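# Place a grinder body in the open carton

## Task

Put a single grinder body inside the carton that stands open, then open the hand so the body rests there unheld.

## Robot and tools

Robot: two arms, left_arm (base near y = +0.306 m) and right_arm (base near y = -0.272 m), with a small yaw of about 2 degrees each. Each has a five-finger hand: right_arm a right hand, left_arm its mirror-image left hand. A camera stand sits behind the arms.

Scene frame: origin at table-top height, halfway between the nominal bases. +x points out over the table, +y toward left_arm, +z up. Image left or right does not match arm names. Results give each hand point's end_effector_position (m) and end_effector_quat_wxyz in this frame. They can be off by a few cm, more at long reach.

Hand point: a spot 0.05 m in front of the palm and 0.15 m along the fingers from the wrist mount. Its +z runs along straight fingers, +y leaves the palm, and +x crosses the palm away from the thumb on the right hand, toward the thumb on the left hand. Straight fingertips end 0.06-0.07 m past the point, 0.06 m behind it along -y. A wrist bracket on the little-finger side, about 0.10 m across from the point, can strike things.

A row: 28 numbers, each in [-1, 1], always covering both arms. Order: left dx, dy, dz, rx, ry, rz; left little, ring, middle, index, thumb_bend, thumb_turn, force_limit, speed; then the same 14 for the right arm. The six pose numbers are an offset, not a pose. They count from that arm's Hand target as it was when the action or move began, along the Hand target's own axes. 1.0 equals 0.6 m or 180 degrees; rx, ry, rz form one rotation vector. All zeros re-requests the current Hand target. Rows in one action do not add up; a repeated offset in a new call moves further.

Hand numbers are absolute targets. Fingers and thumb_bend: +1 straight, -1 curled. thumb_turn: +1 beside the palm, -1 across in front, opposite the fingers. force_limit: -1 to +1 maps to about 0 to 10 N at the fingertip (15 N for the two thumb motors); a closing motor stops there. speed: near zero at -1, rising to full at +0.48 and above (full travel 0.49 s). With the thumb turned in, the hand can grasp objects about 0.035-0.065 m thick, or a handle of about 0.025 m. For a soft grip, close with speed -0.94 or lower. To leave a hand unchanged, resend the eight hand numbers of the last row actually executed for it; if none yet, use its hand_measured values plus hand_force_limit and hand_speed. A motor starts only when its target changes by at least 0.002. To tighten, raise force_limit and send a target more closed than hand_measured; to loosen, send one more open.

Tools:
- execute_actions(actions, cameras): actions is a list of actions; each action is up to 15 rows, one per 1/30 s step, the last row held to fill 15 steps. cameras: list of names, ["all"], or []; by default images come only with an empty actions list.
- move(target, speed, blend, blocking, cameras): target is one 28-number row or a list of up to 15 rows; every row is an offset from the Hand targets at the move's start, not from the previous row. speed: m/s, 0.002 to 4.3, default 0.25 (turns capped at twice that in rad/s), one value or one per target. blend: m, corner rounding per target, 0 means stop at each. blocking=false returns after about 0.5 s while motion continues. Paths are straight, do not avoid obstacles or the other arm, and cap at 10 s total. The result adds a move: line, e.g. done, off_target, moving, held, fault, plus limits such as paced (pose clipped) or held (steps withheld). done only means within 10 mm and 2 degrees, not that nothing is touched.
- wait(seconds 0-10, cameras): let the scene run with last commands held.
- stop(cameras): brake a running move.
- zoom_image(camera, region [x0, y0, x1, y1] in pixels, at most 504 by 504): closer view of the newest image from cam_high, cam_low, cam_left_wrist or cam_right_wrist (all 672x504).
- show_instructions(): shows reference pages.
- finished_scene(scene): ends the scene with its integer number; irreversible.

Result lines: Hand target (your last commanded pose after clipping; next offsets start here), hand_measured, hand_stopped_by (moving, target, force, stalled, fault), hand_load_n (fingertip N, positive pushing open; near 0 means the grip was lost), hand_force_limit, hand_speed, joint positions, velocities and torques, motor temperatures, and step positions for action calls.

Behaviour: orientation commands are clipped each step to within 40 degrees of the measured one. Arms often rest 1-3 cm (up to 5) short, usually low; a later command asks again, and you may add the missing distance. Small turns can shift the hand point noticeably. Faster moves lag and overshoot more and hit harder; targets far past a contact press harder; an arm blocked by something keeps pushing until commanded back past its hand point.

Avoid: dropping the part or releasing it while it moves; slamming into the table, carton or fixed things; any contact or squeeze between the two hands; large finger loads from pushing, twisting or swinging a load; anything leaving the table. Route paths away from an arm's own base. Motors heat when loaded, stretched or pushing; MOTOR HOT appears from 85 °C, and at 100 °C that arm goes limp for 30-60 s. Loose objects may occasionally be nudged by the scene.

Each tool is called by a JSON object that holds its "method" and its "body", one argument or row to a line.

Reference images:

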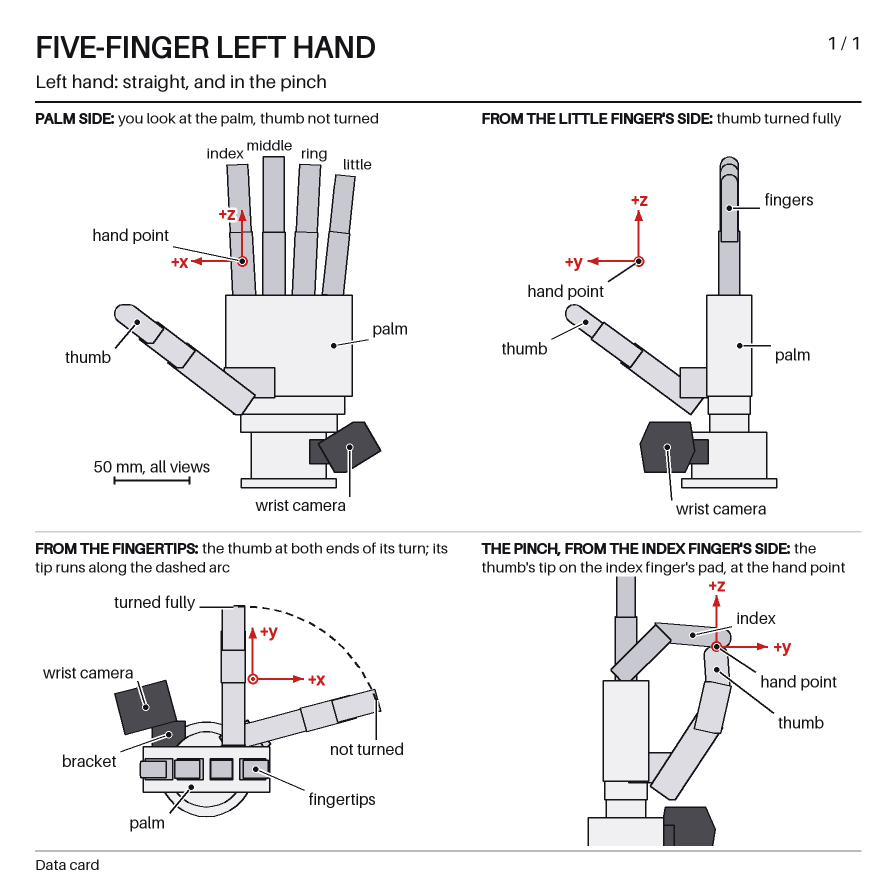

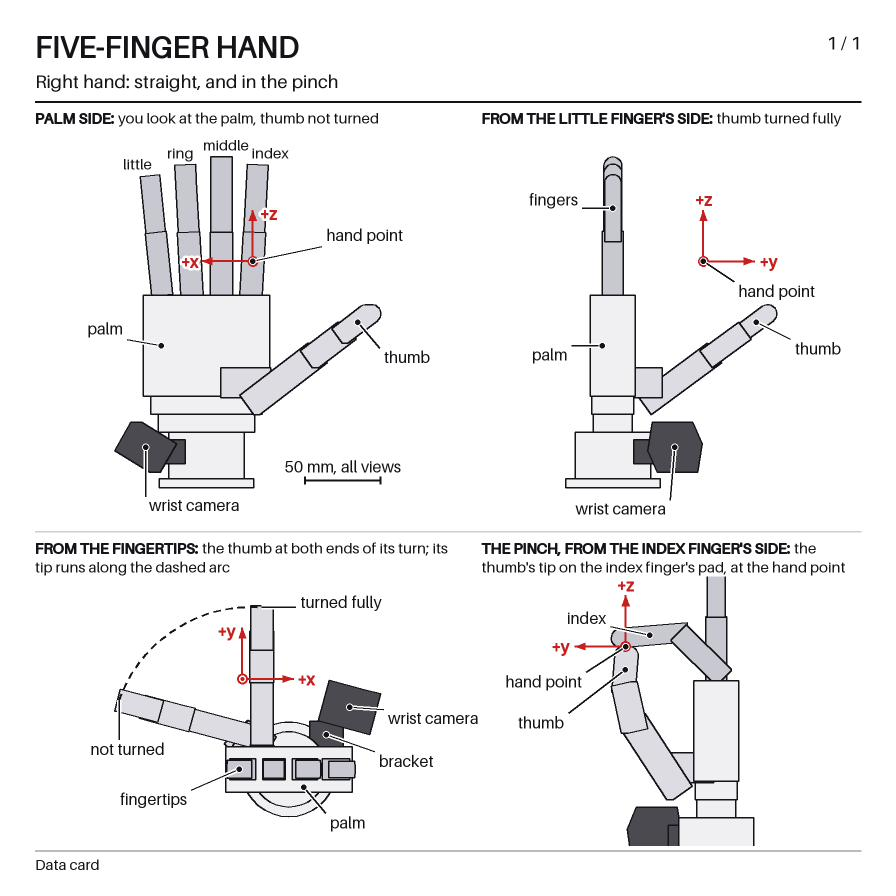

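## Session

{"method": "execute_actions", "body": {
  "actions": []
}}

{"method": "zoom_image", "body": {
  "camera": "cam_high",
  "region": [150, 150, 540, 400]
}}

Scene clock: 0.00 s.
left_arm: end_effector_position=(+0.5676, +0.1268, +0.3409) hand_measured=(+1.000, +1.000, +1.000, +1.000, +1.000, +1.000) hand_load_n=(+0.0, +0.0, +0.0, +0.0, +0.0, +0.0) hand_stopped_by=(target, target, target, target, target, target) hand_force_limit=0.00 hand_speed=-0.80 end_effector_quat_wxyz=(-0.527, +0.691, -0.471, +0.153) | right_arm: end_effector_position=(+0.1765, -0.1648, +0.3015) hand_measured=(+1.000, +1.000, +1.000, +1.000, +1.000, +1.000) hand_load_n=(+0.5, +0.0, +0.0, +0.0, +0.0, +0.0) hand_stopped_by=(target, target, target, target, target, target) hand_force_limit=0.00 hand_speed=-0.80 end_effector_quat_wxyz=(-0.108, +0.965, +0.026, +0.239)
Joint positions: left_arm=[-0.533 1.675 1.768 -0.955 -1.019 -0.465] | right_arm=[1.089 0.638 1.045 -1.528 0.291 -0.636]
Joint velocities: within noise
Joint torques (N m): no reading
Motor temperatures (°C): left_arm=[29 32 36 28 30 28] | right_arm=[30 32 35 32 28 29]
Heat: left arm: hottest elbow 36 °C; right arm: hottest elbow 35 °C.
Hand target: left_arm +0.5715, +0.1247, +0.3572; -0.528, +0.693, -0.462, +0.167 | right_arm +0.1780, -0.1621, +0.3108; -0.119, +0.962, +0.024, +0.245
camera_calibration:
cam_left_wrist: T_world_to_cam=[[0.578606, -0.188022, 0.793639, -0.580624], [-0.0533991, -0.979711, -0.193173, 0.218032], [0.813857, 0.0693916, -0.576907, -0.160733], [0, 0, 0, 1]] pos_world=[0.478409, 0.115592, 0.410195]
cam_right_wrist: T_world_to_cam=[[0.29773, -0.954187, -0.0297174, -0.204228], [-0.954529, -0.298043, 0.00662392, 0.115681], [-0.0151775, 0.026394, -0.999536, 0.426435], [0, 0, 0, 1]] pos_world=[0.177698, -0.171649, 0.419401]

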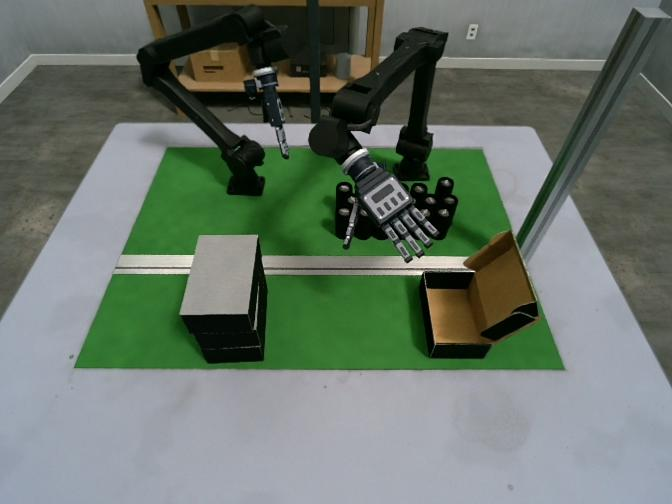

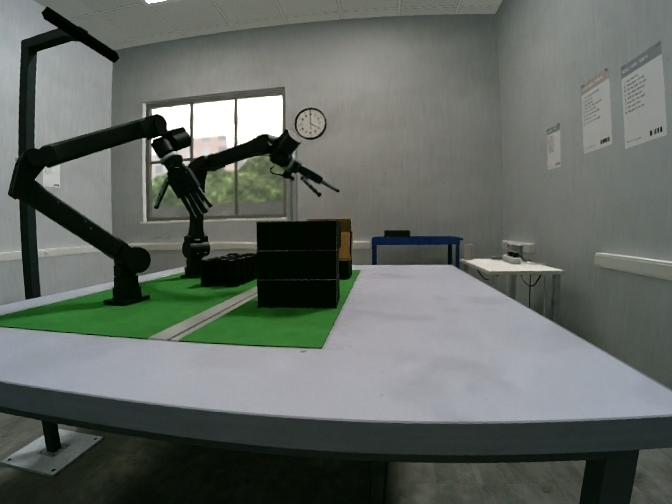

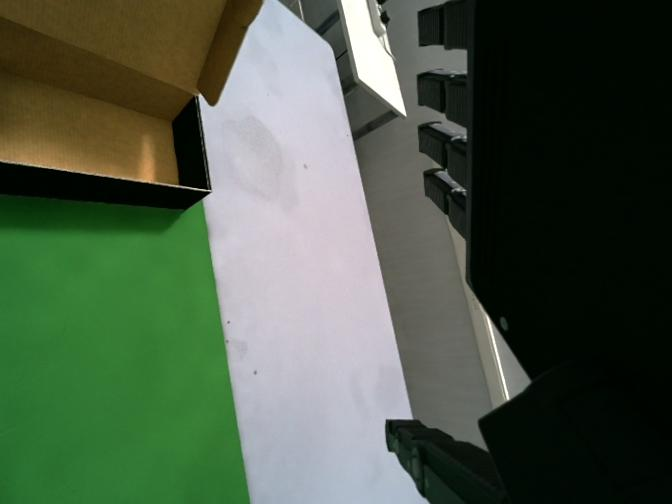

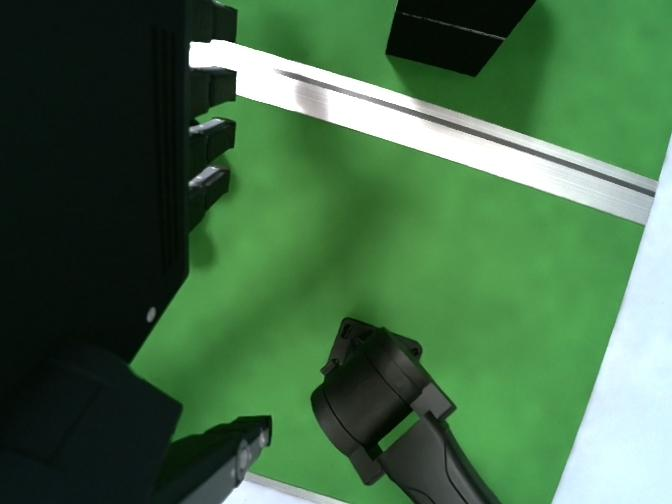

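Scaled by 1.292 from the camera's 672x504 image, which has a finer 960x720 frame.

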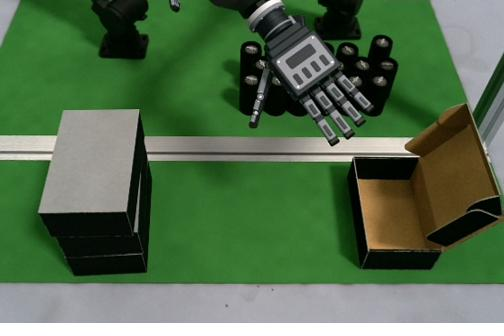

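{"method": "move", "body": {
  "target": [-0.462,0.0535,0.0853,0.3568,0.1464,0.4482,1,1,1,1,1,-1,0,0,0.048,-0.205,0.1593,0.0912,0.0936,0.3896,1,1,0.6,0.6,0.8,-1,0,0],
  "speed": 0.35,
  "cameras": ["cam_high","cam_right_wrist"]
}}

{"method": "zoom_image", "body": {
  "camera": "cam_high",
  "region": [320, 160, 520, 260]
}}

Scene clock: 22.17 s.
left_arm: end_effector_position=(+0.4484, +0.3721, +0.3657) hand_measured=(+1.000, +1.000, +1.000, +1.000, +1.000, -1.000) hand_load_n=(+0.0, +0.0, +0.0, +0.0, +0.0, +0.5) hand_stopped_by=(target, target, target, target, target, target) hand_force_limit=0.00 hand_speed=0.00 end_effector_quat_wxyz=(+0.654, +0.153, +0.725, -0.149) | right_arm: end_effector_position=(+0.2361, -0.0273, +0.2725) hand_measured=(+1.000, +1.000, +0.600, +0.600, +0.800, -1.000) hand_load_n=(+0.0, +0.0, +0.0, +0.0, +0.0, +0.0) hand_stopped_by=(target, target, target, target, target, target) hand_force_limit=0.00 hand_speed=0.00 end_effector_quat_wxyz=(-0.362, +0.732, -0.515, +0.260)
Joint positions: left_arm=[0.269 0.953 0.817 0.003 0.731 1.644] | right_arm=[1.114 0.689 0.866 -0.975 0.573 0.498]
Joint torques (N m): left_arm=[-0.15 -4.01 11.4 1.62 0.17 0.14] | right_arm=[0.85 0.15 8.96 1.91 0.42 -0.02]
Heat: left arm: hottest elbow 40 °C; right arm: hottest elbow 38 °C.
Hand target: left_arm +0.4499, +0.3801, +0.3800; +0.661, +0.154, +0.721, -0.140 | right_arm +0.2350, -0.0200, +0.2698; -0.366, +0.733, -0.513, +0.257
Off the commanded pose: left_arm 0.017 m, 1 deg | right_arm 0.008 m, 1 deg.
move: off_target (left_arm)
camera_calibration:
cam_right_wrist: T_world_to_cam=[[-0.500291, -0.449691, -0.739923, 0.304029], [-0.771285, 0.619798, 0.144811, 0.157964], [0.393483, 0.643139, -0.65692, 0.221759], [0, 0, 0, 1]] pos_world=[0.18668, -0.103808, 0.347761]
Images, in order (width x height): cam_high 672x504, cam_right_wrist 672x504.

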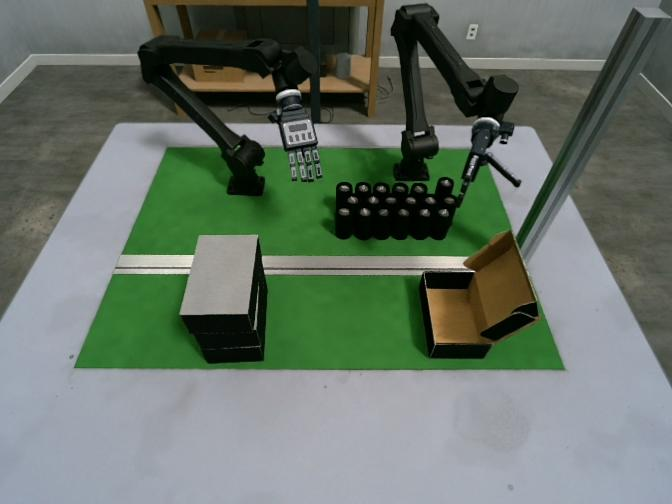

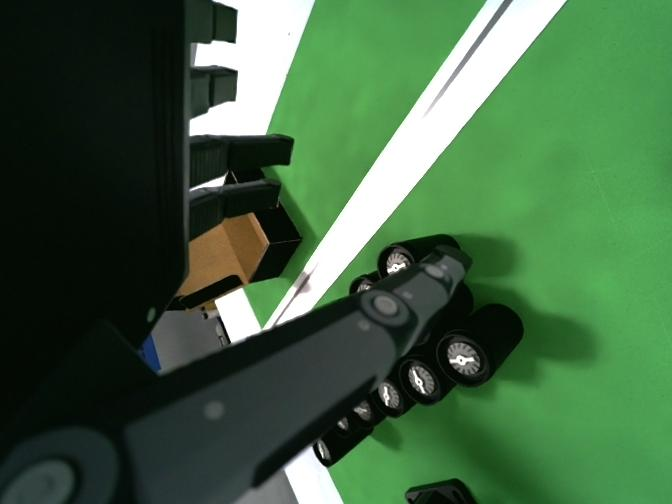

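Scaled by 2.520 from the camera's 672x504 image, which has a finer 960x720 frame.

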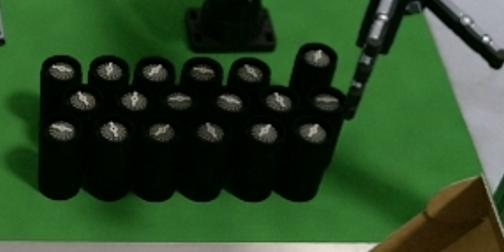

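{"method": "move", "body": {
  "target": [0,0,0,0,0,0,1,1,1,1,1,-1,0,0,-0.1542,0.1007,0.1853,0,0,0,1,1,0.6,0.6,0.8,-1,0,-0.3],
  "speed": 0.2,
  "cameras": ["cam_right_wrist"]
}}

Scene clock: 30.00 s.
left_arm: end_effector_position=(+0.4484, +0.3721, +0.3657) hand_measured=(+1.000, +1.000, +1.000, +1.000, +1.000, -1.000) hand_load_n=(+0.0, +0.0, +0.0, +0.0, +0.0, +0.5) hand_stopped_by=(target, target, target, target, target, target) hand_force_limit=0.00 hand_speed=0.00 end_effector_quat_wxyz=(+0.654, +0.153, +0.725, -0.149) | right_arm: end_effector_position=(+0.2552, +0.0779, +0.1554) hand_measured=(+1.000, +1.000, +0.600, +0.600, +0.800, -1.000) hand_load_n=(+0.0, +0.0, +0.0, +0.0, +0.0, +0.0) hand_stopped_by=(target, target, target, target, target, target) hand_force_limit=0.00 hand_speed=-0.30 end_effector_quat_wxyz=(-0.360, +0.734, -0.514, +0.260)
Joint positions: left_arm=[0.269 0.953 0.817 0.003 0.731 1.644] | right_arm=[1.221 1.05 0.743 -0.551 0.644 0.592]
Joint torques (N m): left_arm=[-0.09 -4.13 11.4 1.62 0.17 0.16] | right_arm=[0.67 -4.48 9.07 1.84 0.49 -0.02]
Heat: left arm: hottest elbow 40 °C; right arm: hottest elbow 38 °C.
Hand target: left_arm +0.4499, +0.3801, +0.3800; +0.661, +0.154, +0.721, -0.140 | right_arm +0.2530, +0.0849, +0.1548; -0.366, +0.733, -0.513, +0.257
Off the commanded pose: left_arm 0.017 m, 1 deg | right_arm 0.007 m, 1 deg.
move: off_target (left_arm)
camera_calibration:
cam_right_wrist: T_world_to_cam=[[-0.500775, -0.454837, -0.736442, 0.274215], [-0.772392, 0.618834, 0.14302, 0.124928], [0.390685, 0.640443, -0.661209, 0.0712263], [0, 0, 0, 1]] pos_world=[0.205986, 0.00179713, 0.231172]
Images, in order (width x height): cam_right_wrist 672x504.

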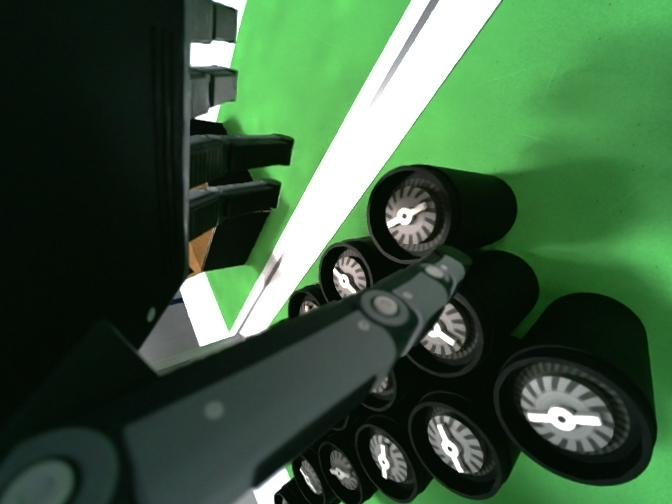

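{"method": "move", "body": {
  "target": [
    [0,0,0,0,0,0,1,1,1,1,1,-1,0,0,-0.0022,0.086,0.0632,0,0,0,1,1,0.6,0.6,0.8,-1,0,-0.3],
    [0,0,0,0,0,0,1,1,1,1,1,-1,0,0,-0.0022,0.086,0.0632,0,0,0,1,1,-0.3,-0.3,0.62,-1,0.15,-0.6]
  ],
  "speed": 0.07,
  "cameras": ["cam_right_wrist"]
}}

Scene clock: 37.37 s.
left_arm: end_effector_position=(+0.4484, +0.3721, +0.3657) hand_measured=(+1.000, +1.000, +1.000, +1.000, +1.000, -1.000) hand_load_n=(+0.0, +0.0, +0.0, +0.0, +0.0, +0.0) hand_stopped_by=(target, target, target, target, target, target) hand_force_limit=0.00 hand_speed=0.00 end_effector_quat_wxyz=(+0.654, +0.153, +0.725, -0.149) | right_arm: end_effector_position=(+0.2561, +0.0813, +0.0946) hand_measured=(+1.000, +1.000, +0.168, +0.128, +0.626, -1.000) hand_load_n=(-0.5, +0.0, +6.0, +9.0, +12.5, +0.0) hand_stopped_by=(target, target, force, force, force, target) hand_force_limit=0.15 hand_speed=-0.60 end_effector_quat_wxyz=(-0.363, +0.731, -0.515, +0.260)
Joint positions: left_arm=[0.269 0.953 0.817 0.003 0.731 1.644] | right_arm=[1.223 1.141 0.628 -0.34 0.647 0.597]
Joint torques (N m): left_arm=[-0.09 -4.13 11.41 1.61 0.17 0.15] | right_arm=[0.73 -4.89 7.9 1.74 0.44 -0.04]
Heat: left arm: hottest elbow 40 °C; right arm: hottest elbow 39 °C.
Hand target: left_arm +0.4499, +0.3801, +0.3800; +0.661, +0.154, +0.721, -0.140 | right_arm +0.2519, +0.0859, +0.0906; -0.366, +0.733, -0.513, +0.257
Off the commanded pose: left_arm 0.016 m, 1 deg | right_arm 0.007 m, 1 deg.
move: off_target (left_arm)
camera_calibration:
cam_right_wrist: T_world_to_cam=[[-0.49991, -0.447903, -0.741264, 0.231081], [-0.770976, 0.620075, 0.145272, 0.131634], [0.394571, 0.64412, -0.655304, 0.0266861], [0, 0, 0, 1]] pos_world=[0.206477, 0.00468996, 0.169657]
Images, in order (width x height): cam_right_wrist 672x504.

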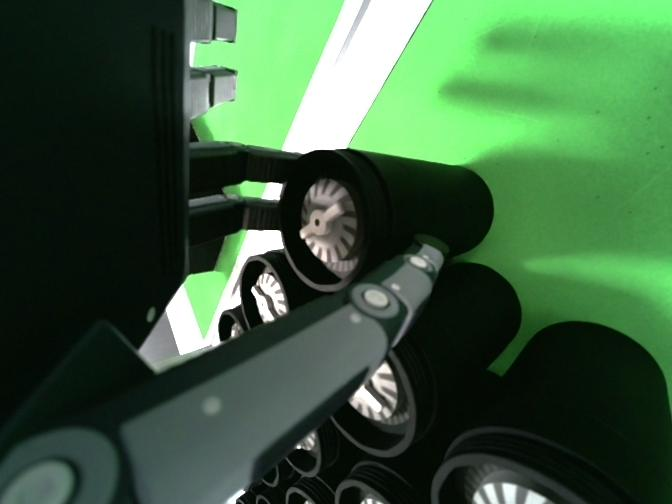

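{"method": "move", "body": {
  "target": [
    [0,0,0,0,0,0,1,1,1,1,1,-1,0,0,0.0023,-0.0822,-0.0293,0,0,0,1,1,-0.3,-0.3,0.62,-1,0.15,-0.6],
    [0,0,0,0,0,0,1,1,1,1,1,-1,0,0,0.0125,-0.2273,-0.1275,0,0,0,1,1,-0.3,-0.3,0.62,-1,0.15,-0.6],
    [0,0,0,0,0,0,1,1,1,1,1,-1,0,0,0.0823,-0.3503,-0.0163,0,0,0,1,1,-0.3,-0.3,0.62,-1,0.15,-0.6],
    [0,0,0,0,0,0,1,1,1,1,1,-1,0,0,0.2198,-0.5248,0.3553,0,0,0,1,1,-0.3,-0.3,0.62,-1,0.15,-0.6]
  ],
  "speed": [0.08,0.1,0.2,0.2],
  "blend": [0.01,0.02,0.03,0],
  "cameras": ["cam_right_wrist","cam_high"]
}}

Scene clock: 50.20 s.
left_arm: end_effector_position=(+0.4484, +0.3721, +0.3657) hand_measured=(+1.000, +1.000, +1.000, +1.000, +1.000, -1.000) hand_load_n=(+0.0, +0.0, +0.0, +0.0, +0.0, +0.0) hand_stopped_by=(target, target, target, target, target, target) hand_force_limit=0.00 hand_speed=0.00 end_effector_quat_wxyz=(+0.654, +0.153, +0.725, -0.149) | right_arm: end_effector_position=(+0.6050, +0.0732, +0.1691) hand_measured=(+1.000, +1.000, +0.168, +0.128, +0.626, -1.000) hand_load_n=(+0.0, +0.0, +6.0, +9.0, +13.0, -0.5) hand_stopped_by=(target, target, force, force, force, target) hand_force_limit=0.15 hand_speed=-0.60 end_effector_quat_wxyz=(-0.327, +0.752, -0.521, +0.237)
Joint positions: left_arm=[0.269 0.953 0.817 0.003 0.731 1.644] | right_arm=[0.567 1.689 1.416 -0.475 0.144 0.112]
Joint torques (N m): left_arm=[-0.15 -4.07 11.4 1.63 0.16 0.15] | right_arm=[-0.62 -16.5 16.27 2.1 0.09 -0.16]
Heat: left arm: hottest elbow 40 °C; right arm: hottest elbow 39 °C.
Hand target: left_arm +0.4499, +0.3801, +0.3800; +0.661, +0.154, +0.721, -0.140 | right_arm +0.6348, +0.0849, +0.2148; -0.366, +0.733, -0.513, +0.257
Off the commanded pose: left_arm 0.016 m, 1 deg | right_arm 0.056 m, 6 deg.
move: off_target (left_arm, right_arm)
camera_calibration:
cam_right_wrist: T_world_to_cam=[[-0.555649, -0.482434, -0.677135, 0.482599], [-0.763675, 0.61815, 0.186254, 0.383584], [0.328716, 0.620603, -0.711897, -0.00584279], [0, 0, 0, 1]] pos_world=[0.56301, -0.00066419, 0.251182]
Images, in order (width x height): cam_high 672x504, cam_right_wrist 672x504.

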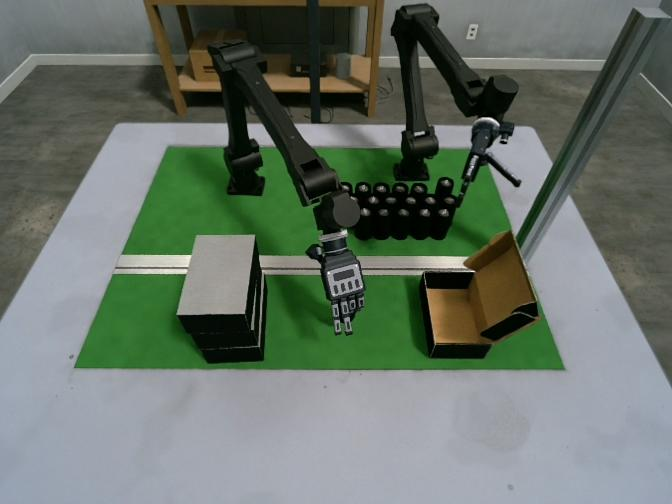

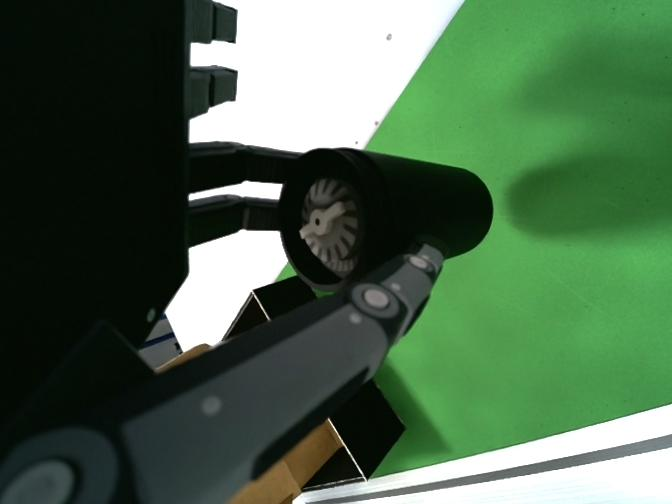

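{"method": "move", "body": {
  "target": [
    [0,0,0,0,0,0,1,1,1,1,1,-1,0,0,-0.0057,0.1027,0.0575,0,0,0,1,1,-0.3,-0.3,0.62,-1,0.15,-0.6],
    [0,0,0,0,0,0,1,1,1,1,1,-1,0,0,-0.0057,0.1427,0.0875,0,0,0,1,1,-0.3,-0.3,0.62,-1,0.15,-0.6]
  ],
  "speed": [0.12,0.05],
  "cameras": ["cam_right_wrist"]
}}

Scene clock: 57.93 s.
left_arm: end_effector_position=(+0.4484, +0.3721, +0.3657) hand_measured=(+1.000, +1.000, +1.000, +1.000, +1.000, -1.000) hand_load_n=(+0.0, +0.0, +0.0, +0.0, +0.0, +0.5) hand_stopped_by=(target, target, target, target, target, target) hand_force_limit=0.00 hand_speed=0.00 end_effector_quat_wxyz=(+0.654, +0.153, +0.725, -0.149) | right_arm: end_effector_position=(+0.6164, +0.0793, +0.1016) hand_measured=(+1.000, +1.000, +0.168, +0.128, +0.626, -1.000) hand_load_n=(+0.0, +0.0, +6.0, +9.0, +12.5, -0.5) hand_stopped_by=(target, target, force, force, force, target) hand_force_limit=0.15 hand_speed=-0.60 end_effector_quat_wxyz=(-0.348, +0.742, -0.517, +0.248)
Joint positions: left_arm=[0.269 0.953 0.817 0.003 0.731 1.644] | right_arm=[0.567 1.763 1.302 -0.235 0.147 0.112]
Joint torques (N m): left_arm=[-0.15 -4.07 11.41 1.61 0.17 0.16] | right_arm=[-0.15 -17.08 9.42 2.7 0.2 -0.1]
Motor temperatures (°C): left_arm=[29 33 41 28 30 28] | right_arm=[30 33 41 32 28 29]
Heat: left arm: hottest elbow 41 °C; right arm: hottest elbow 41 °C.
Hand target: left_arm +0.4499, +0.3801, +0.3800; +0.661, +0.154, +0.721, -0.140 | right_arm +0.6248, +0.0849, +0.1149; -0.366, +0.733, -0.513, +0.257
Off the commanded pose: left_arm 0.016 m, 1 deg | right_arm 0.017 m, 3 deg.
move: off_target (left_arm, right_arm)
camera_calibration:
cam_right_wrist: T_world_to_cam=[[-0.524535, -0.464217, -0.713698, 0.429228], [-0.770536, 0.615393, 0.166032, 0.407614], [0.36213, 0.63702, -0.680491, -0.0864829], [0, 0, 0, 1]] pos_world=[0.570544, 0.00350396, 0.179812]
Images, in order (width x height): cam_right_wrist 672x504.

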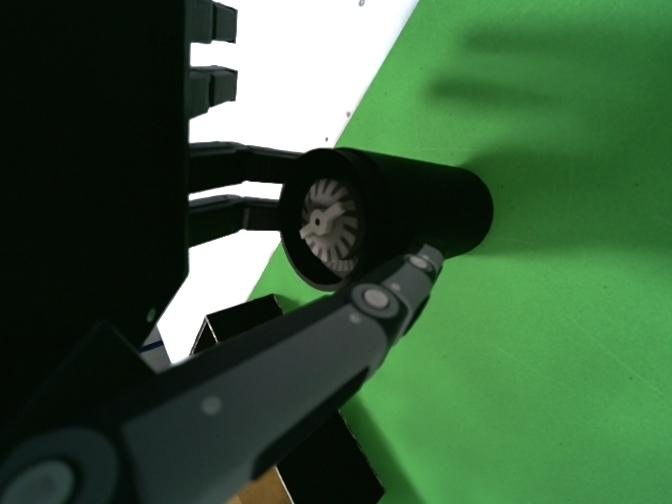

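{"method": "move", "body": {
  "target": [0,0,0,0,0,0,1,1,1,1,1,-1,0,0,0,0.0133,0.01,0,0,0,1,1,-0.3,-0.3,0.62,-1,0.15,-0.6],
  "speed": 0.05
}}

{"method": "move", "body": {
  "target": [0,0,0,0,0,0,1,1,1,1,1,-1,0,0,0,0.0093,0.007,0,0,0,1,1,-0.3,-0.3,0.62,-1,0.15,-0.6],
  "speed": 0.05
}}

Scene clock: 61.20 s.
left_arm: end_effector_position=(+0.4484, +0.3721, +0.3657) hand_measured=(+1.000, +1.000, +1.000, +1.000, +1.000, -1.000) hand_load_n=(+0.0, +0.0, +0.0, +0.0, +0.0, +0.0) hand_stopped_by=(target, target, target, target, target, target) hand_force_limit=0.00 hand_speed=0.00 end_effector_quat_wxyz=(+0.654, +0.153, +0.725, -0.149) | right_arm: end_effector_position=(+0.6181, +0.0802, +0.1002) hand_measured=(+1.000, +1.000, +0.168, +0.128, +0.626, -1.000) hand_load_n=(+0.0, +0.0, +6.0, +9.0, +13.0, +0.0) hand_stopped_by=(target, target, force, force, force, target) hand_force_limit=0.15 hand_speed=-0.60 end_effector_quat_wxyz=(-0.354, +0.739, -0.516, +0.251)
Joint positions: left_arm=[0.269 0.953 0.817 0.003 0.731 1.644] | right_arm=[0.567 1.765 1.294 -0.211 0.147 0.112]
Joint torques (N m): left_arm=[-0.09 -4.19 11.41 1.61 0.16 0.15] | right_arm=[0.09 -16.15 9.07 2.71 0.19 -0.1]
Heat: left arm: hottest elbow 41 °C; right arm: hottest elbow 41 °C.
Hand target: left_arm +0.4499, +0.3801, +0.3800; +0.661, +0.154, +0.721, -0.140 | right_arm +0.6248, +0.0849, +0.1047; -0.366, +0.733, -0.513, +0.257
Off the commanded pose: left_arm 0.016 m, 1 deg | right_arm 0.010 m, 2 deg.
move: off_target (left_arm)

Scene clock: 62.03 s.
left_arm: end_effector_position=(+0.4484, +0.3721, +0.3657) hand_measured=(+1.000, +1.000, +1.000, +1.000, +1.000, -1.000) hand_load_n=(+0.0, +0.0, +0.0, +0.0, +0.0, +0.0) hand_stopped_by=(target, target, target, target, target, target) hand_force_limit=0.00 hand_speed=0.00 end_effector_quat_wxyz=(+0.654, +0.153, +0.725, -0.149) | right_arm: end_effector_position=(+0.6194, +0.0810, +0.0996) hand_measured=(+1.000, +1.000, +0.168, +0.128, +0.626, -1.000) hand_load_n=(+0.0, +0.0, +5.5, +8.5, +13.0, +0.0) hand_stopped_by=(target, target, force, force, force, target) hand_force_limit=0.15 hand_speed=-0.60 end_effector_quat_wxyz=(-0.358, +0.737, -0.515, +0.253)
Joint positions: left_arm=[0.269 0.953 0.817 0.003 0.731 1.644] | right_arm=[0.567 1.767 1.288 -0.193 0.147 0.112]
Joint torques (N m): left_arm=[-0.21 -4.07 11.4 1.62 0.17 0.15] | right_arm=[-0.09 -15.74 8.88 2.7 0.2 -0.1]
Heat: left arm: hottest elbow 41 °C; right arm: hottest elbow 41 °C.
Hand target: left_arm +0.4499, +0.3801, +0.3800; +0.661, +0.154, +0.721, -0.140 | right_arm +0.6248, +0.0849, +0.0978; -0.366, +0.733, -0.513, +0.257
Off the commanded pose: left_arm 0.016 m, 1 deg | right_arm 0.007 m, 1 deg.
move: off_target (left_arm)

{"method": "move", "body": {
  "target": [
    [0,0,0,0,0,0,1,1,1,1,1,-1,0,0,0,0,0,0,0,0,1,1,0.5,0.5,1,-1,0.5,-0.6],
    [0,0,0,0,0,0,1,1,1,1,1,-1,0,0,0.0057,-0.1961,-0.1275,0,0,0,1,1,0.5,0.5,1,-1,0.5,-0.6]
  ],
  "speed": [0.05,0.12],
  "cameras": ["cam_high","cam_right_wrist"]
}}

Scene clock: 84.07 s.
left_arm: end_effector_position=(+0.4484, +0.3721, +0.3657) hand_measured=(+1.000, +1.000, +1.000, +1.000, +1.000, -1.000) hand_load_n=(+0.0, +0.0, +0.0, +0.0, +0.0, +0.5) hand_stopped_by=(target, target, target, target, target, target) hand_force_limit=0.00 hand_speed=0.00 end_effector_quat_wxyz=(+0.654, +0.153, +0.725, -0.149) | right_arm: end_effector_position=(+0.6203, +0.0820, +0.1988) hand_measured=(+1.000, +1.000, +0.500, +0.500, +1.000, -1.000) hand_load_n=(+0.0, +0.0, +0.0, +0.0, +0.0, +0.0) hand_stopped_by=(target, target, target, target, target, target) hand_force_limit=0.50 hand_speed=-0.60 end_effector_quat_wxyz=(-0.343, +0.745, -0.518, +0.244)
Joint positions: left_arm=[0.269 0.953 0.817 0.003 0.731 1.644] | right_arm=[0.567 1.698 1.49 -0.504 0.145 0.112]
Joint torques (N m): left_arm=[-0.09 -4.01 11.41 1.61 0.16 0.15] | right_arm=[-0.73 -17.85 14.65 0.81 0.05 -0.16]
Heat: left arm: hottest elbow 42 °C; right arm: hottest elbow 41 °C.
Hand target: left_arm +0.4499, +0.3801, +0.3800; +0.661, +0.154, +0.721, -0.140 | right_arm +0.6348, +0.0849, +0.2378; -0.366, +0.733, -0.513, +0.257
Off the commanded pose: left_arm 0.016 m, 1 deg | right_arm 0.042 m, 3 deg.
move: off_target (left_arm, right_arm)
camera_calibration:
cam_right_wrist: T_world_to_cam=[[-0.533079, -0.469444, -0.703881, 0.505625], [-0.769365, 0.615094, 0.172444, 0.390808], [0.352, 0.633468, -0.689067, -0.015205], [0, 0, 0, 1]] pos_world=[0.575564, 0.00661089, 0.27803]
Images, in order (width x height): cam_high 672x504, cam_right_wrist 672x504.

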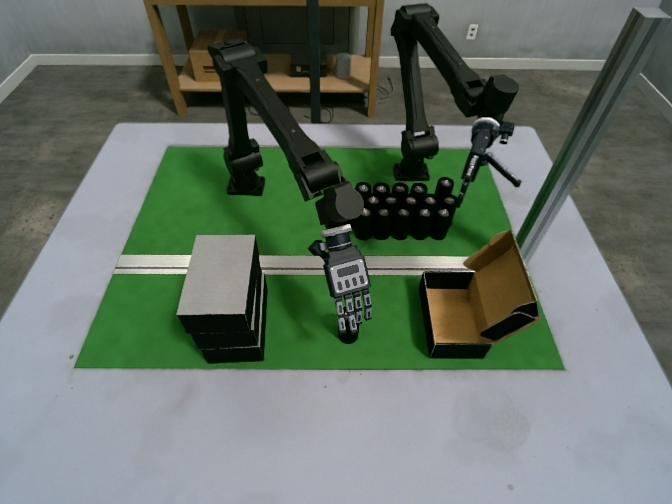

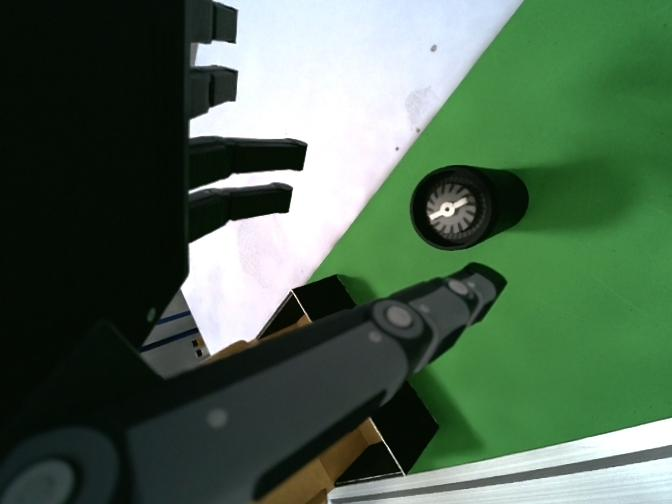

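{"method": "move", "body": {
  "target": [
    [0,0,0,0,0,0,1,1,1,1,1,-1,0,0,0.0612,-0.1547,-0.2105,0,0,0,1,1,0.5,0.5,1,-1,0.5,-0.6],
    [-0.0199,-0.3247,0.4181,0,0,0,1,1,1,1,1,-1,0,0,0.4664,0.1093,-0.5403,0,0,0,1,1,0.5,0.5,1,-1,0.5,-0.6],
    [0.1747,-0.3645,0.4893,0,0,0,1,1,1,1,1,-1,0,0,0.4664,0.1093,-0.5403,0,0,0,1,1,0.5,0.5,1,-1,0.5,-0.6]
  ],
  "speed": [0.15,0.22,0.15],
  "blend": [0.03,0.03,0],
  "cameras": ["cam_high","cam_left_wrist"]
}}

Scene clock: 93.53 s.
left_arm: end_effector_position=(+0.6199, +0.0766, +0.2427) hand_measured=(+1.000, +1.000, +1.000, +1.000, +1.000, -1.000) hand_load_n=(+0.0, +0.0, +0.0, +0.0, +0.0, +0.0) hand_stopped_by=(target, target, target, target, target, target) hand_force_limit=0.00 hand_speed=0.00 end_effector_quat_wxyz=(+0.653, +0.154, +0.730, -0.132) | right_arm: end_effector_position=(+0.4549, -0.2751, +0.3804) hand_measured=(+1.000, +1.000, +0.500, +0.500, +1.000, -1.000) hand_load_n=(+0.0, +0.0, +0.0, +0.0, +0.0, +0.0) hand_stopped_by=(target, target, target, target, target, target) hand_force_limit=0.50 hand_speed=-0.60 end_effector_quat_wxyz=(-0.369, +0.734, -0.510, +0.256)
Joint positions: left_arm=[-0.454 1.634 1.079 0.442 -0.014 1.578] | right_arm=[-0.199 1.067 1.329 -0.991 -0.463 -0.378]
Joint torques (N m): left_arm=[-2.32 -12.86 8.92 3.11 -0.17 0.01] | right_arm=[-1.26 -6.83 8.95 0.73 -0.26 -0.18]
Heat: left arm: hottest elbow 42 °C; right arm: hottest elbow 41 °C.
Hand target: left_arm +0.6198, +0.0653, +0.2495; +0.661, +0.154, +0.721, -0.140 | right_arm +0.4497, -0.2802, +0.3799; -0.366, +0.733, -0.513, +0.257
Off the commanded pose: left_arm 0.013 m, 2 deg | right_arm 0.007 m, 1 deg.
move: off_target (left_arm)
camera_calibration:
cam_left_wrist: T_world_to_cam=[[-0.423486, -0.877118, -0.226547, 0.37919], [-0.490771, 0.432334, -0.75646, 0.452287], [0.761448, -0.209167, -0.613552, -0.193846], [0, 0, 0, 1]] pos_world=[0.530154, 0.0965085, 0.309107]
Images, in order (width x height): cam_high 672x504, cam_left_wrist 672x504.

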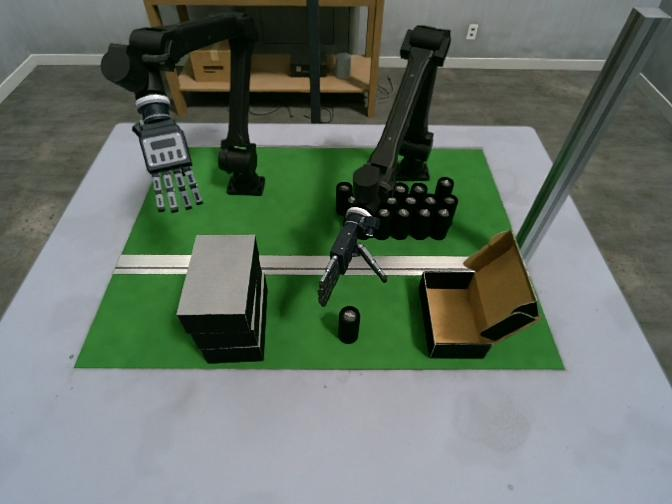

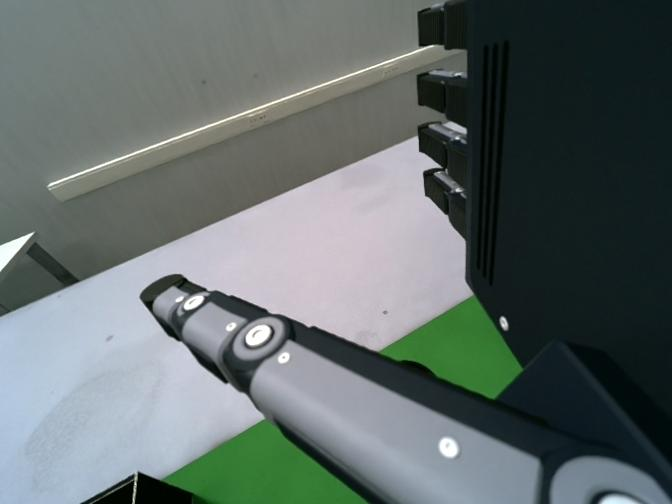

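{"method": "zoom_image", "body": {
  "camera": "cam_high",
  "region": [290, 200, 440, 350]
}}

{"method": "zoom_image", "body": {
  "camera": "cam_left_wrist",
  "region": [300, 300, 504, 504]
}}

Scaled by 3.360 from the camera's 672x504 image, which has a finer 960x720 frame.

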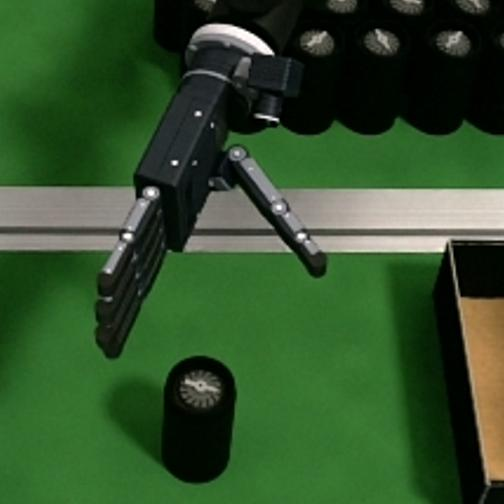

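Scaled by 2.471 from the camera's 672x504 image, which has a finer 960x720 frame.

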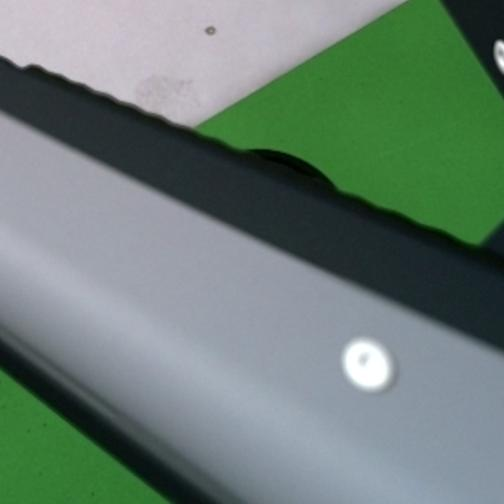

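{"method": "move", "body": {
  "target": [0.158,-0.024,0.0008,0,0,0,1,1,1,1,1,-1,0,0,0,0,0,0,0,0,1,1,0.5,0.5,1,-1,0.5,-0.6],
  "speed": 0.15,
  "cameras": ["cam_high","cam_left_wrist"]
}}

{"method": "zoom_image", "body": {
  "camera": "cam_high",
  "region": [290, 230, 440, 380]
}}

Scene clock: 110.23 s.
left_arm: end_effector_position=(+0.6077, +0.0668, +0.1510) hand_measured=(+1.000, +1.000, +1.000, +1.000, +1.000, -1.000) hand_load_n=(+0.0, +0.0, +0.0, +0.0, +0.0, +0.0) hand_stopped_by=(target, target, target, target, target, target) hand_force_limit=0.00 hand_speed=0.00 end_effector_quat_wxyz=(+0.655, +0.154, +0.728, -0.132) | right_arm: end_effector_position=(+0.4549, -0.2751, +0.3804) hand_measured=(+1.000, +1.000, +0.500, +0.500, +1.000, -1.000) hand_load_n=(+0.0, +0.0, +0.0, +0.0, +0.0, +0.0) hand_stopped_by=(target, target, target, target, target, target) hand_force_limit=0.50 hand_speed=-0.60 end_effector_quat_wxyz=(-0.369, +0.734, -0.510, +0.256)
Joint positions: left_arm=[-0.482 1.781 0.972 0.7 -0.042 1.576] | right_arm=[-0.199 1.067 1.329 -0.991 -0.463 -0.378]
Joint torques (N m): left_arm=[-2.26 -13.27 7.47 3.19 -0.17 0.01] | right_arm=[-1.26 -6.77 8.98 0.72 -0.26 -0.19]
Heat: left arm: hottest elbow 43 °C; right arm: hottest elbow 41 °C.
Hand target: left_arm +0.6069, +0.0556, +0.1551; +0.661, +0.154, +0.721, -0.140 | right_arm +0.4497, -0.2802, +0.3799; -0.366, +0.733, -0.513, +0.257
Off the commanded pose: left_arm 0.012 m, 1 deg | right_arm 0.007 m, 1 deg.
move: off_target (left_arm)
camera_calibration:
cam_left_wrist: T_world_to_cam=[[-0.422138, -0.877638, -0.22705, 0.343939], [-0.488195, 0.431127, -0.758811, 0.380159], [0.763849, -0.209479, -0.610454, -0.244654], [0, 0, 0, 1]] pos_world=[0.51766, 0.086707, 0.21721]
Images, in order (width x height): cam_high 672x504, cam_left_wrist 672x504.

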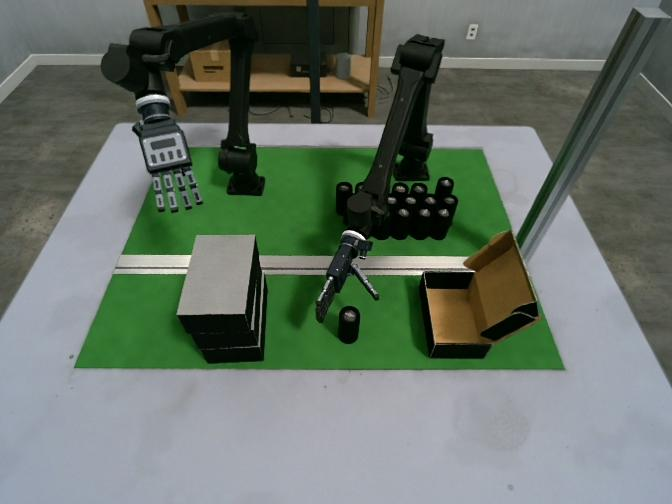

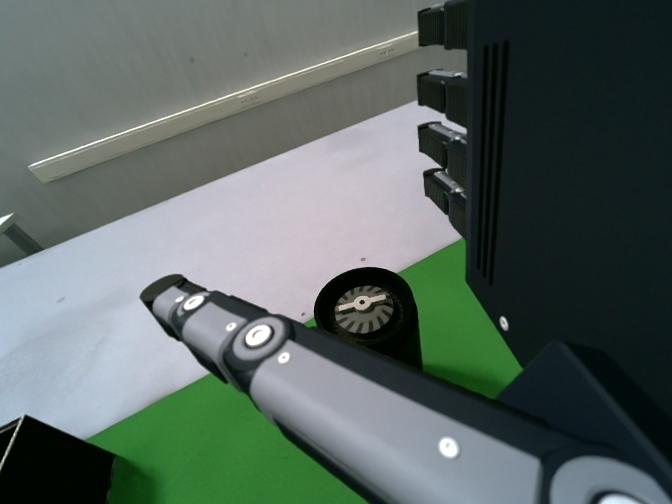

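Scaled by 3.360 from the camera's 672x504 image, which has a finer 960x720 frame.

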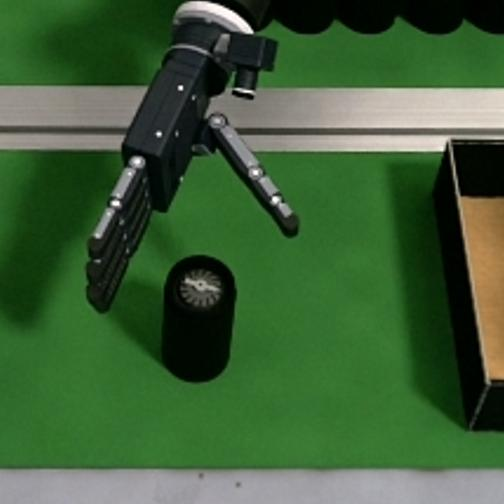

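{"method": "move", "body": {
  "target": [0.1481,0.0074,0.0279,0,0,0,1,1,1,1,1,-1,0,0,0,0,0,0,0,0,1,1,0.5,0.5,1,-1,0.5,-0.6],
  "speed": 0.1,
  "cameras": ["cam_high","cam_left_wrist"]
}}

{"method": "zoom_image", "body": {
  "camera": "cam_high",
  "region": [290, 230, 440, 380]
}}

Scene clock: 117.43 s.
left_arm: end_effector_position=(+0.6129, +0.0634, +0.0585) hand_measured=(+1.000, +1.000, +1.000, +1.000, +1.000, -1.000) hand_load_n=(+0.0, +0.0, +0.0, +0.0, +0.0, +0.0) hand_stopped_by=(target, target, target, target, target, target) hand_force_limit=0.00 hand_speed=0.00 end_effector_quat_wxyz=(+0.652, +0.156, +0.730, -0.132) | right_arm: end_effector_position=(+0.4549, -0.2751, +0.3804) hand_measured=(+1.000, +1.000, +0.500, +0.500, +1.000, -1.000) hand_load_n=(-0.5, +0.0, +0.0, +0.0, +0.0, +0.0) hand_stopped_by=(target, target, target, target, target, target) hand_force_limit=0.50 hand_speed=-0.60 end_effector_quat_wxyz=(-0.369, +0.734, -0.510, +0.256)
Joint positions: left_arm=[-0.482 1.998 0.969 0.914 -0.038 1.576] | right_arm=[-0.199 1.067 1.329 -0.991 -0.463 -0.378]
Joint torques (N m): left_arm=[-1.61 -14.39 6.65 3.15 0.06 0.02] | right_arm=[-1.2 -6.83 8.95 0.73 -0.27 -0.19]
Heat: left arm: hottest elbow 42 °C; right arm: hottest elbow 40 °C.
Hand target: left_arm +0.6169, +0.0563, +0.0650; +0.661, +0.154, +0.721, -0.140 | right_arm +0.4497, -0.2802, +0.3799; -0.366, +0.733, -0.513, +0.257
Off the commanded pose: left_arm 0.011 m, 2 deg | right_arm 0.007 m, 1 deg.
move: off_target (left_arm)
camera_calibration:
cam_left_wrist: T_world_to_cam=[[-0.427346, -0.875235, -0.226579, 0.325151], [-0.49117, 0.435164, -0.754576, 0.315236], [0.759031, -0.211176, -0.615855, -0.302568], [0, 0, 0, 1]] pos_world=[0.523445, 0.0835091, 0.125204]
Images, in order (width x height): cam_high 672x504, cam_left_wrist 672x504.

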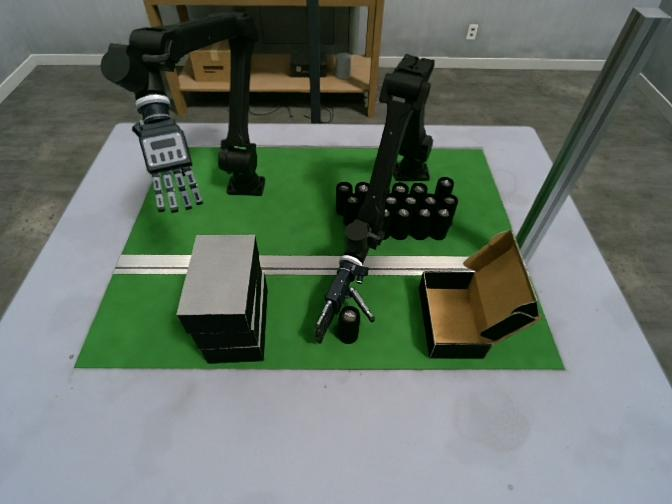

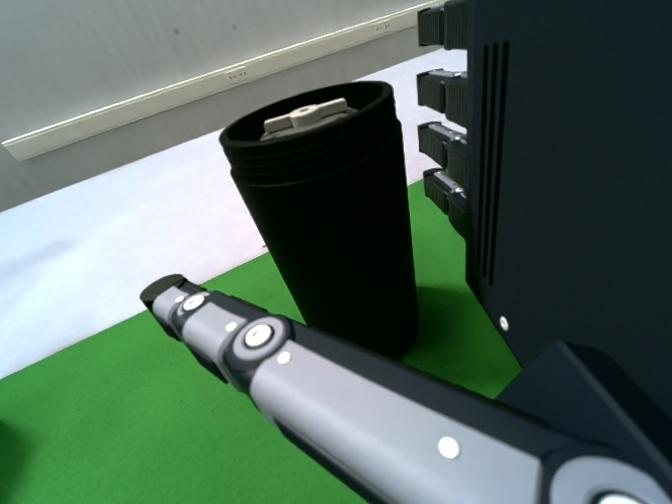

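Scaled by 3.360 from the camera's 672x504 image, which has a finer 960x720 frame.

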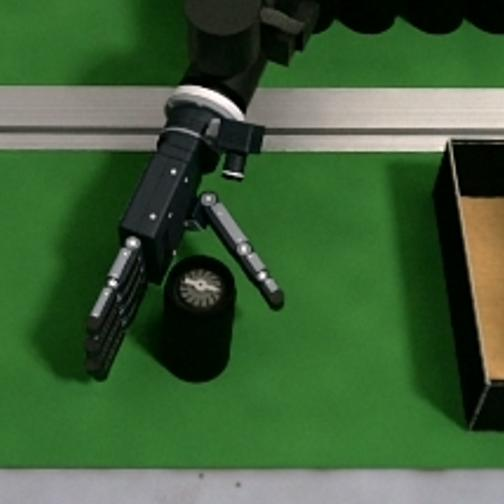

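{"method": "move", "body": {
  "target": [
    [0.022,0.02,0.0067,0,0,0,1,1,1,1,1,-1,0,0,0,0,0,0,0,0,1,1,0.5,0.5,1,-1,0.5,-0.6],
    [0.022,0.02,0.0067,0,0,0,0.25,0.25,0.25,0.25,0.5,-1,0.1,-0.4,0,0,0,0,0,0,1,1,0.5,0.5,1,-1,0.5,-0.6]
  ],
  "speed": 0.04,
  "cameras": ["cam_high","cam_left_wrist"]
}}

{"method": "zoom_image", "body": {
  "camera": "cam_high",
  "region": [290, 230, 440, 380]
}}

Scene clock: 129.50 s.
left_arm: end_effector_position=(+0.6133, +0.0634, +0.0439) hand_measured=(+0.250, +0.250, +0.250, +0.250, +0.500, -1.000) hand_load_n=(+0.0, +0.0, +0.0, +0.5, +1.0, +0.0) hand_stopped_by=(target, target, target, target, target, target) hand_force_limit=0.10 hand_speed=-0.40 end_effector_quat_wxyz=(+0.649, +0.161, +0.730, -0.139) | right_arm: end_effector_position=(+0.4549, -0.2751, +0.3804) hand_measured=(+1.000, +1.000, +0.500, +0.500, +1.000, -1.000) hand_load_n=(+0.0, +0.0, +0.0, +0.0, +0.0, +0.0) hand_stopped_by=(target, target, target, target, target, target) hand_force_limit=0.50 hand_speed=-0.60 end_effector_quat_wxyz=(-0.369, +0.734, -0.510, +0.256)
Joint positions: left_arm=[-0.475 2.031 0.969 0.943 -0.015 1.576] | right_arm=[-0.199 1.067 1.329 -0.991 -0.463 -0.378]
Joint torques (N m): left_arm=[-0.44 -14.15 7.12 3.08 0.04 0.05] | right_arm=[-1.26 -6.83 8.95 0.73 -0.27 -0.19]
Heat: left arm: hottest elbow 42 °C; right arm: hottest elbow 40 °C.
Hand target: left_arm +0.6244, +0.0661, +0.0516; +0.661, +0.154, +0.721, -0.140 | right_arm +0.4497, -0.2802, +0.3799; -0.366, +0.733, -0.513, +0.257
Off the commanded pose: left_arm 0.014 m, 2 deg | right_arm 0.007 m, 1 deg.
move: off_target (left_arm); target 2's new numbers were sent with left_arm's hand 0.016 m and 2 deg from that target
camera_calibration:
cam_left_wrist: T_world_to_cam=[[-0.44273, -0.868261, -0.22386, 0.330914], [-0.487155, 0.44252, -0.752899, 0.301386], [0.752775, -0.224276, -0.618894, -0.30698], [0, 0, 0, 1]] pos_world=[0.524414, 0.0851023, 0.111004]
Images, in order (width x height): cam_high 672x504, cam_left_wrist 672x504.

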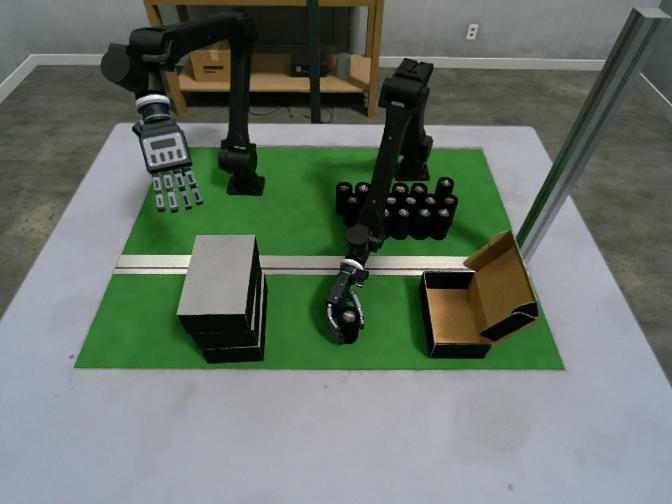

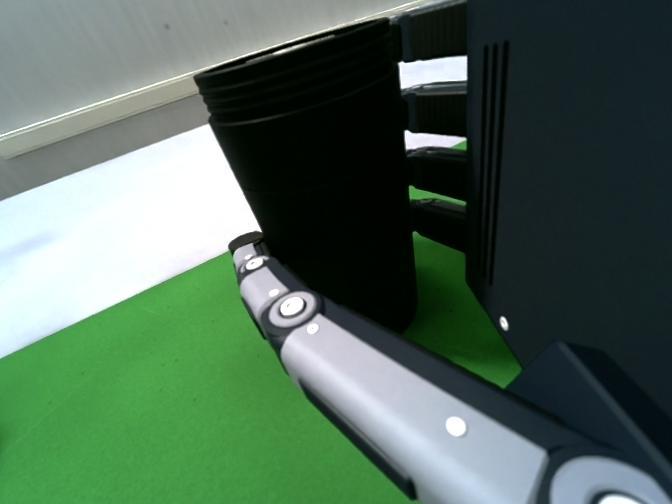

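Scaled by 3.360 from the camera's 672x504 image, which has a finer 960x720 frame.

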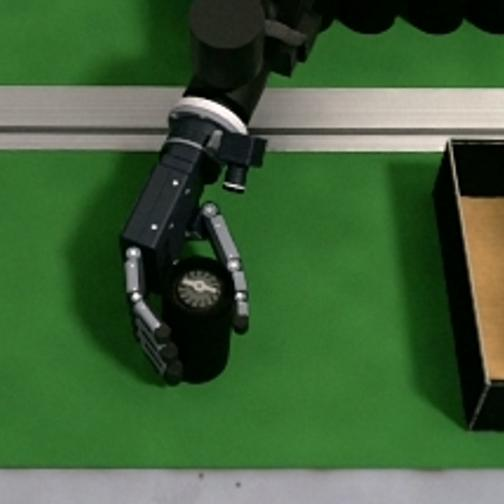

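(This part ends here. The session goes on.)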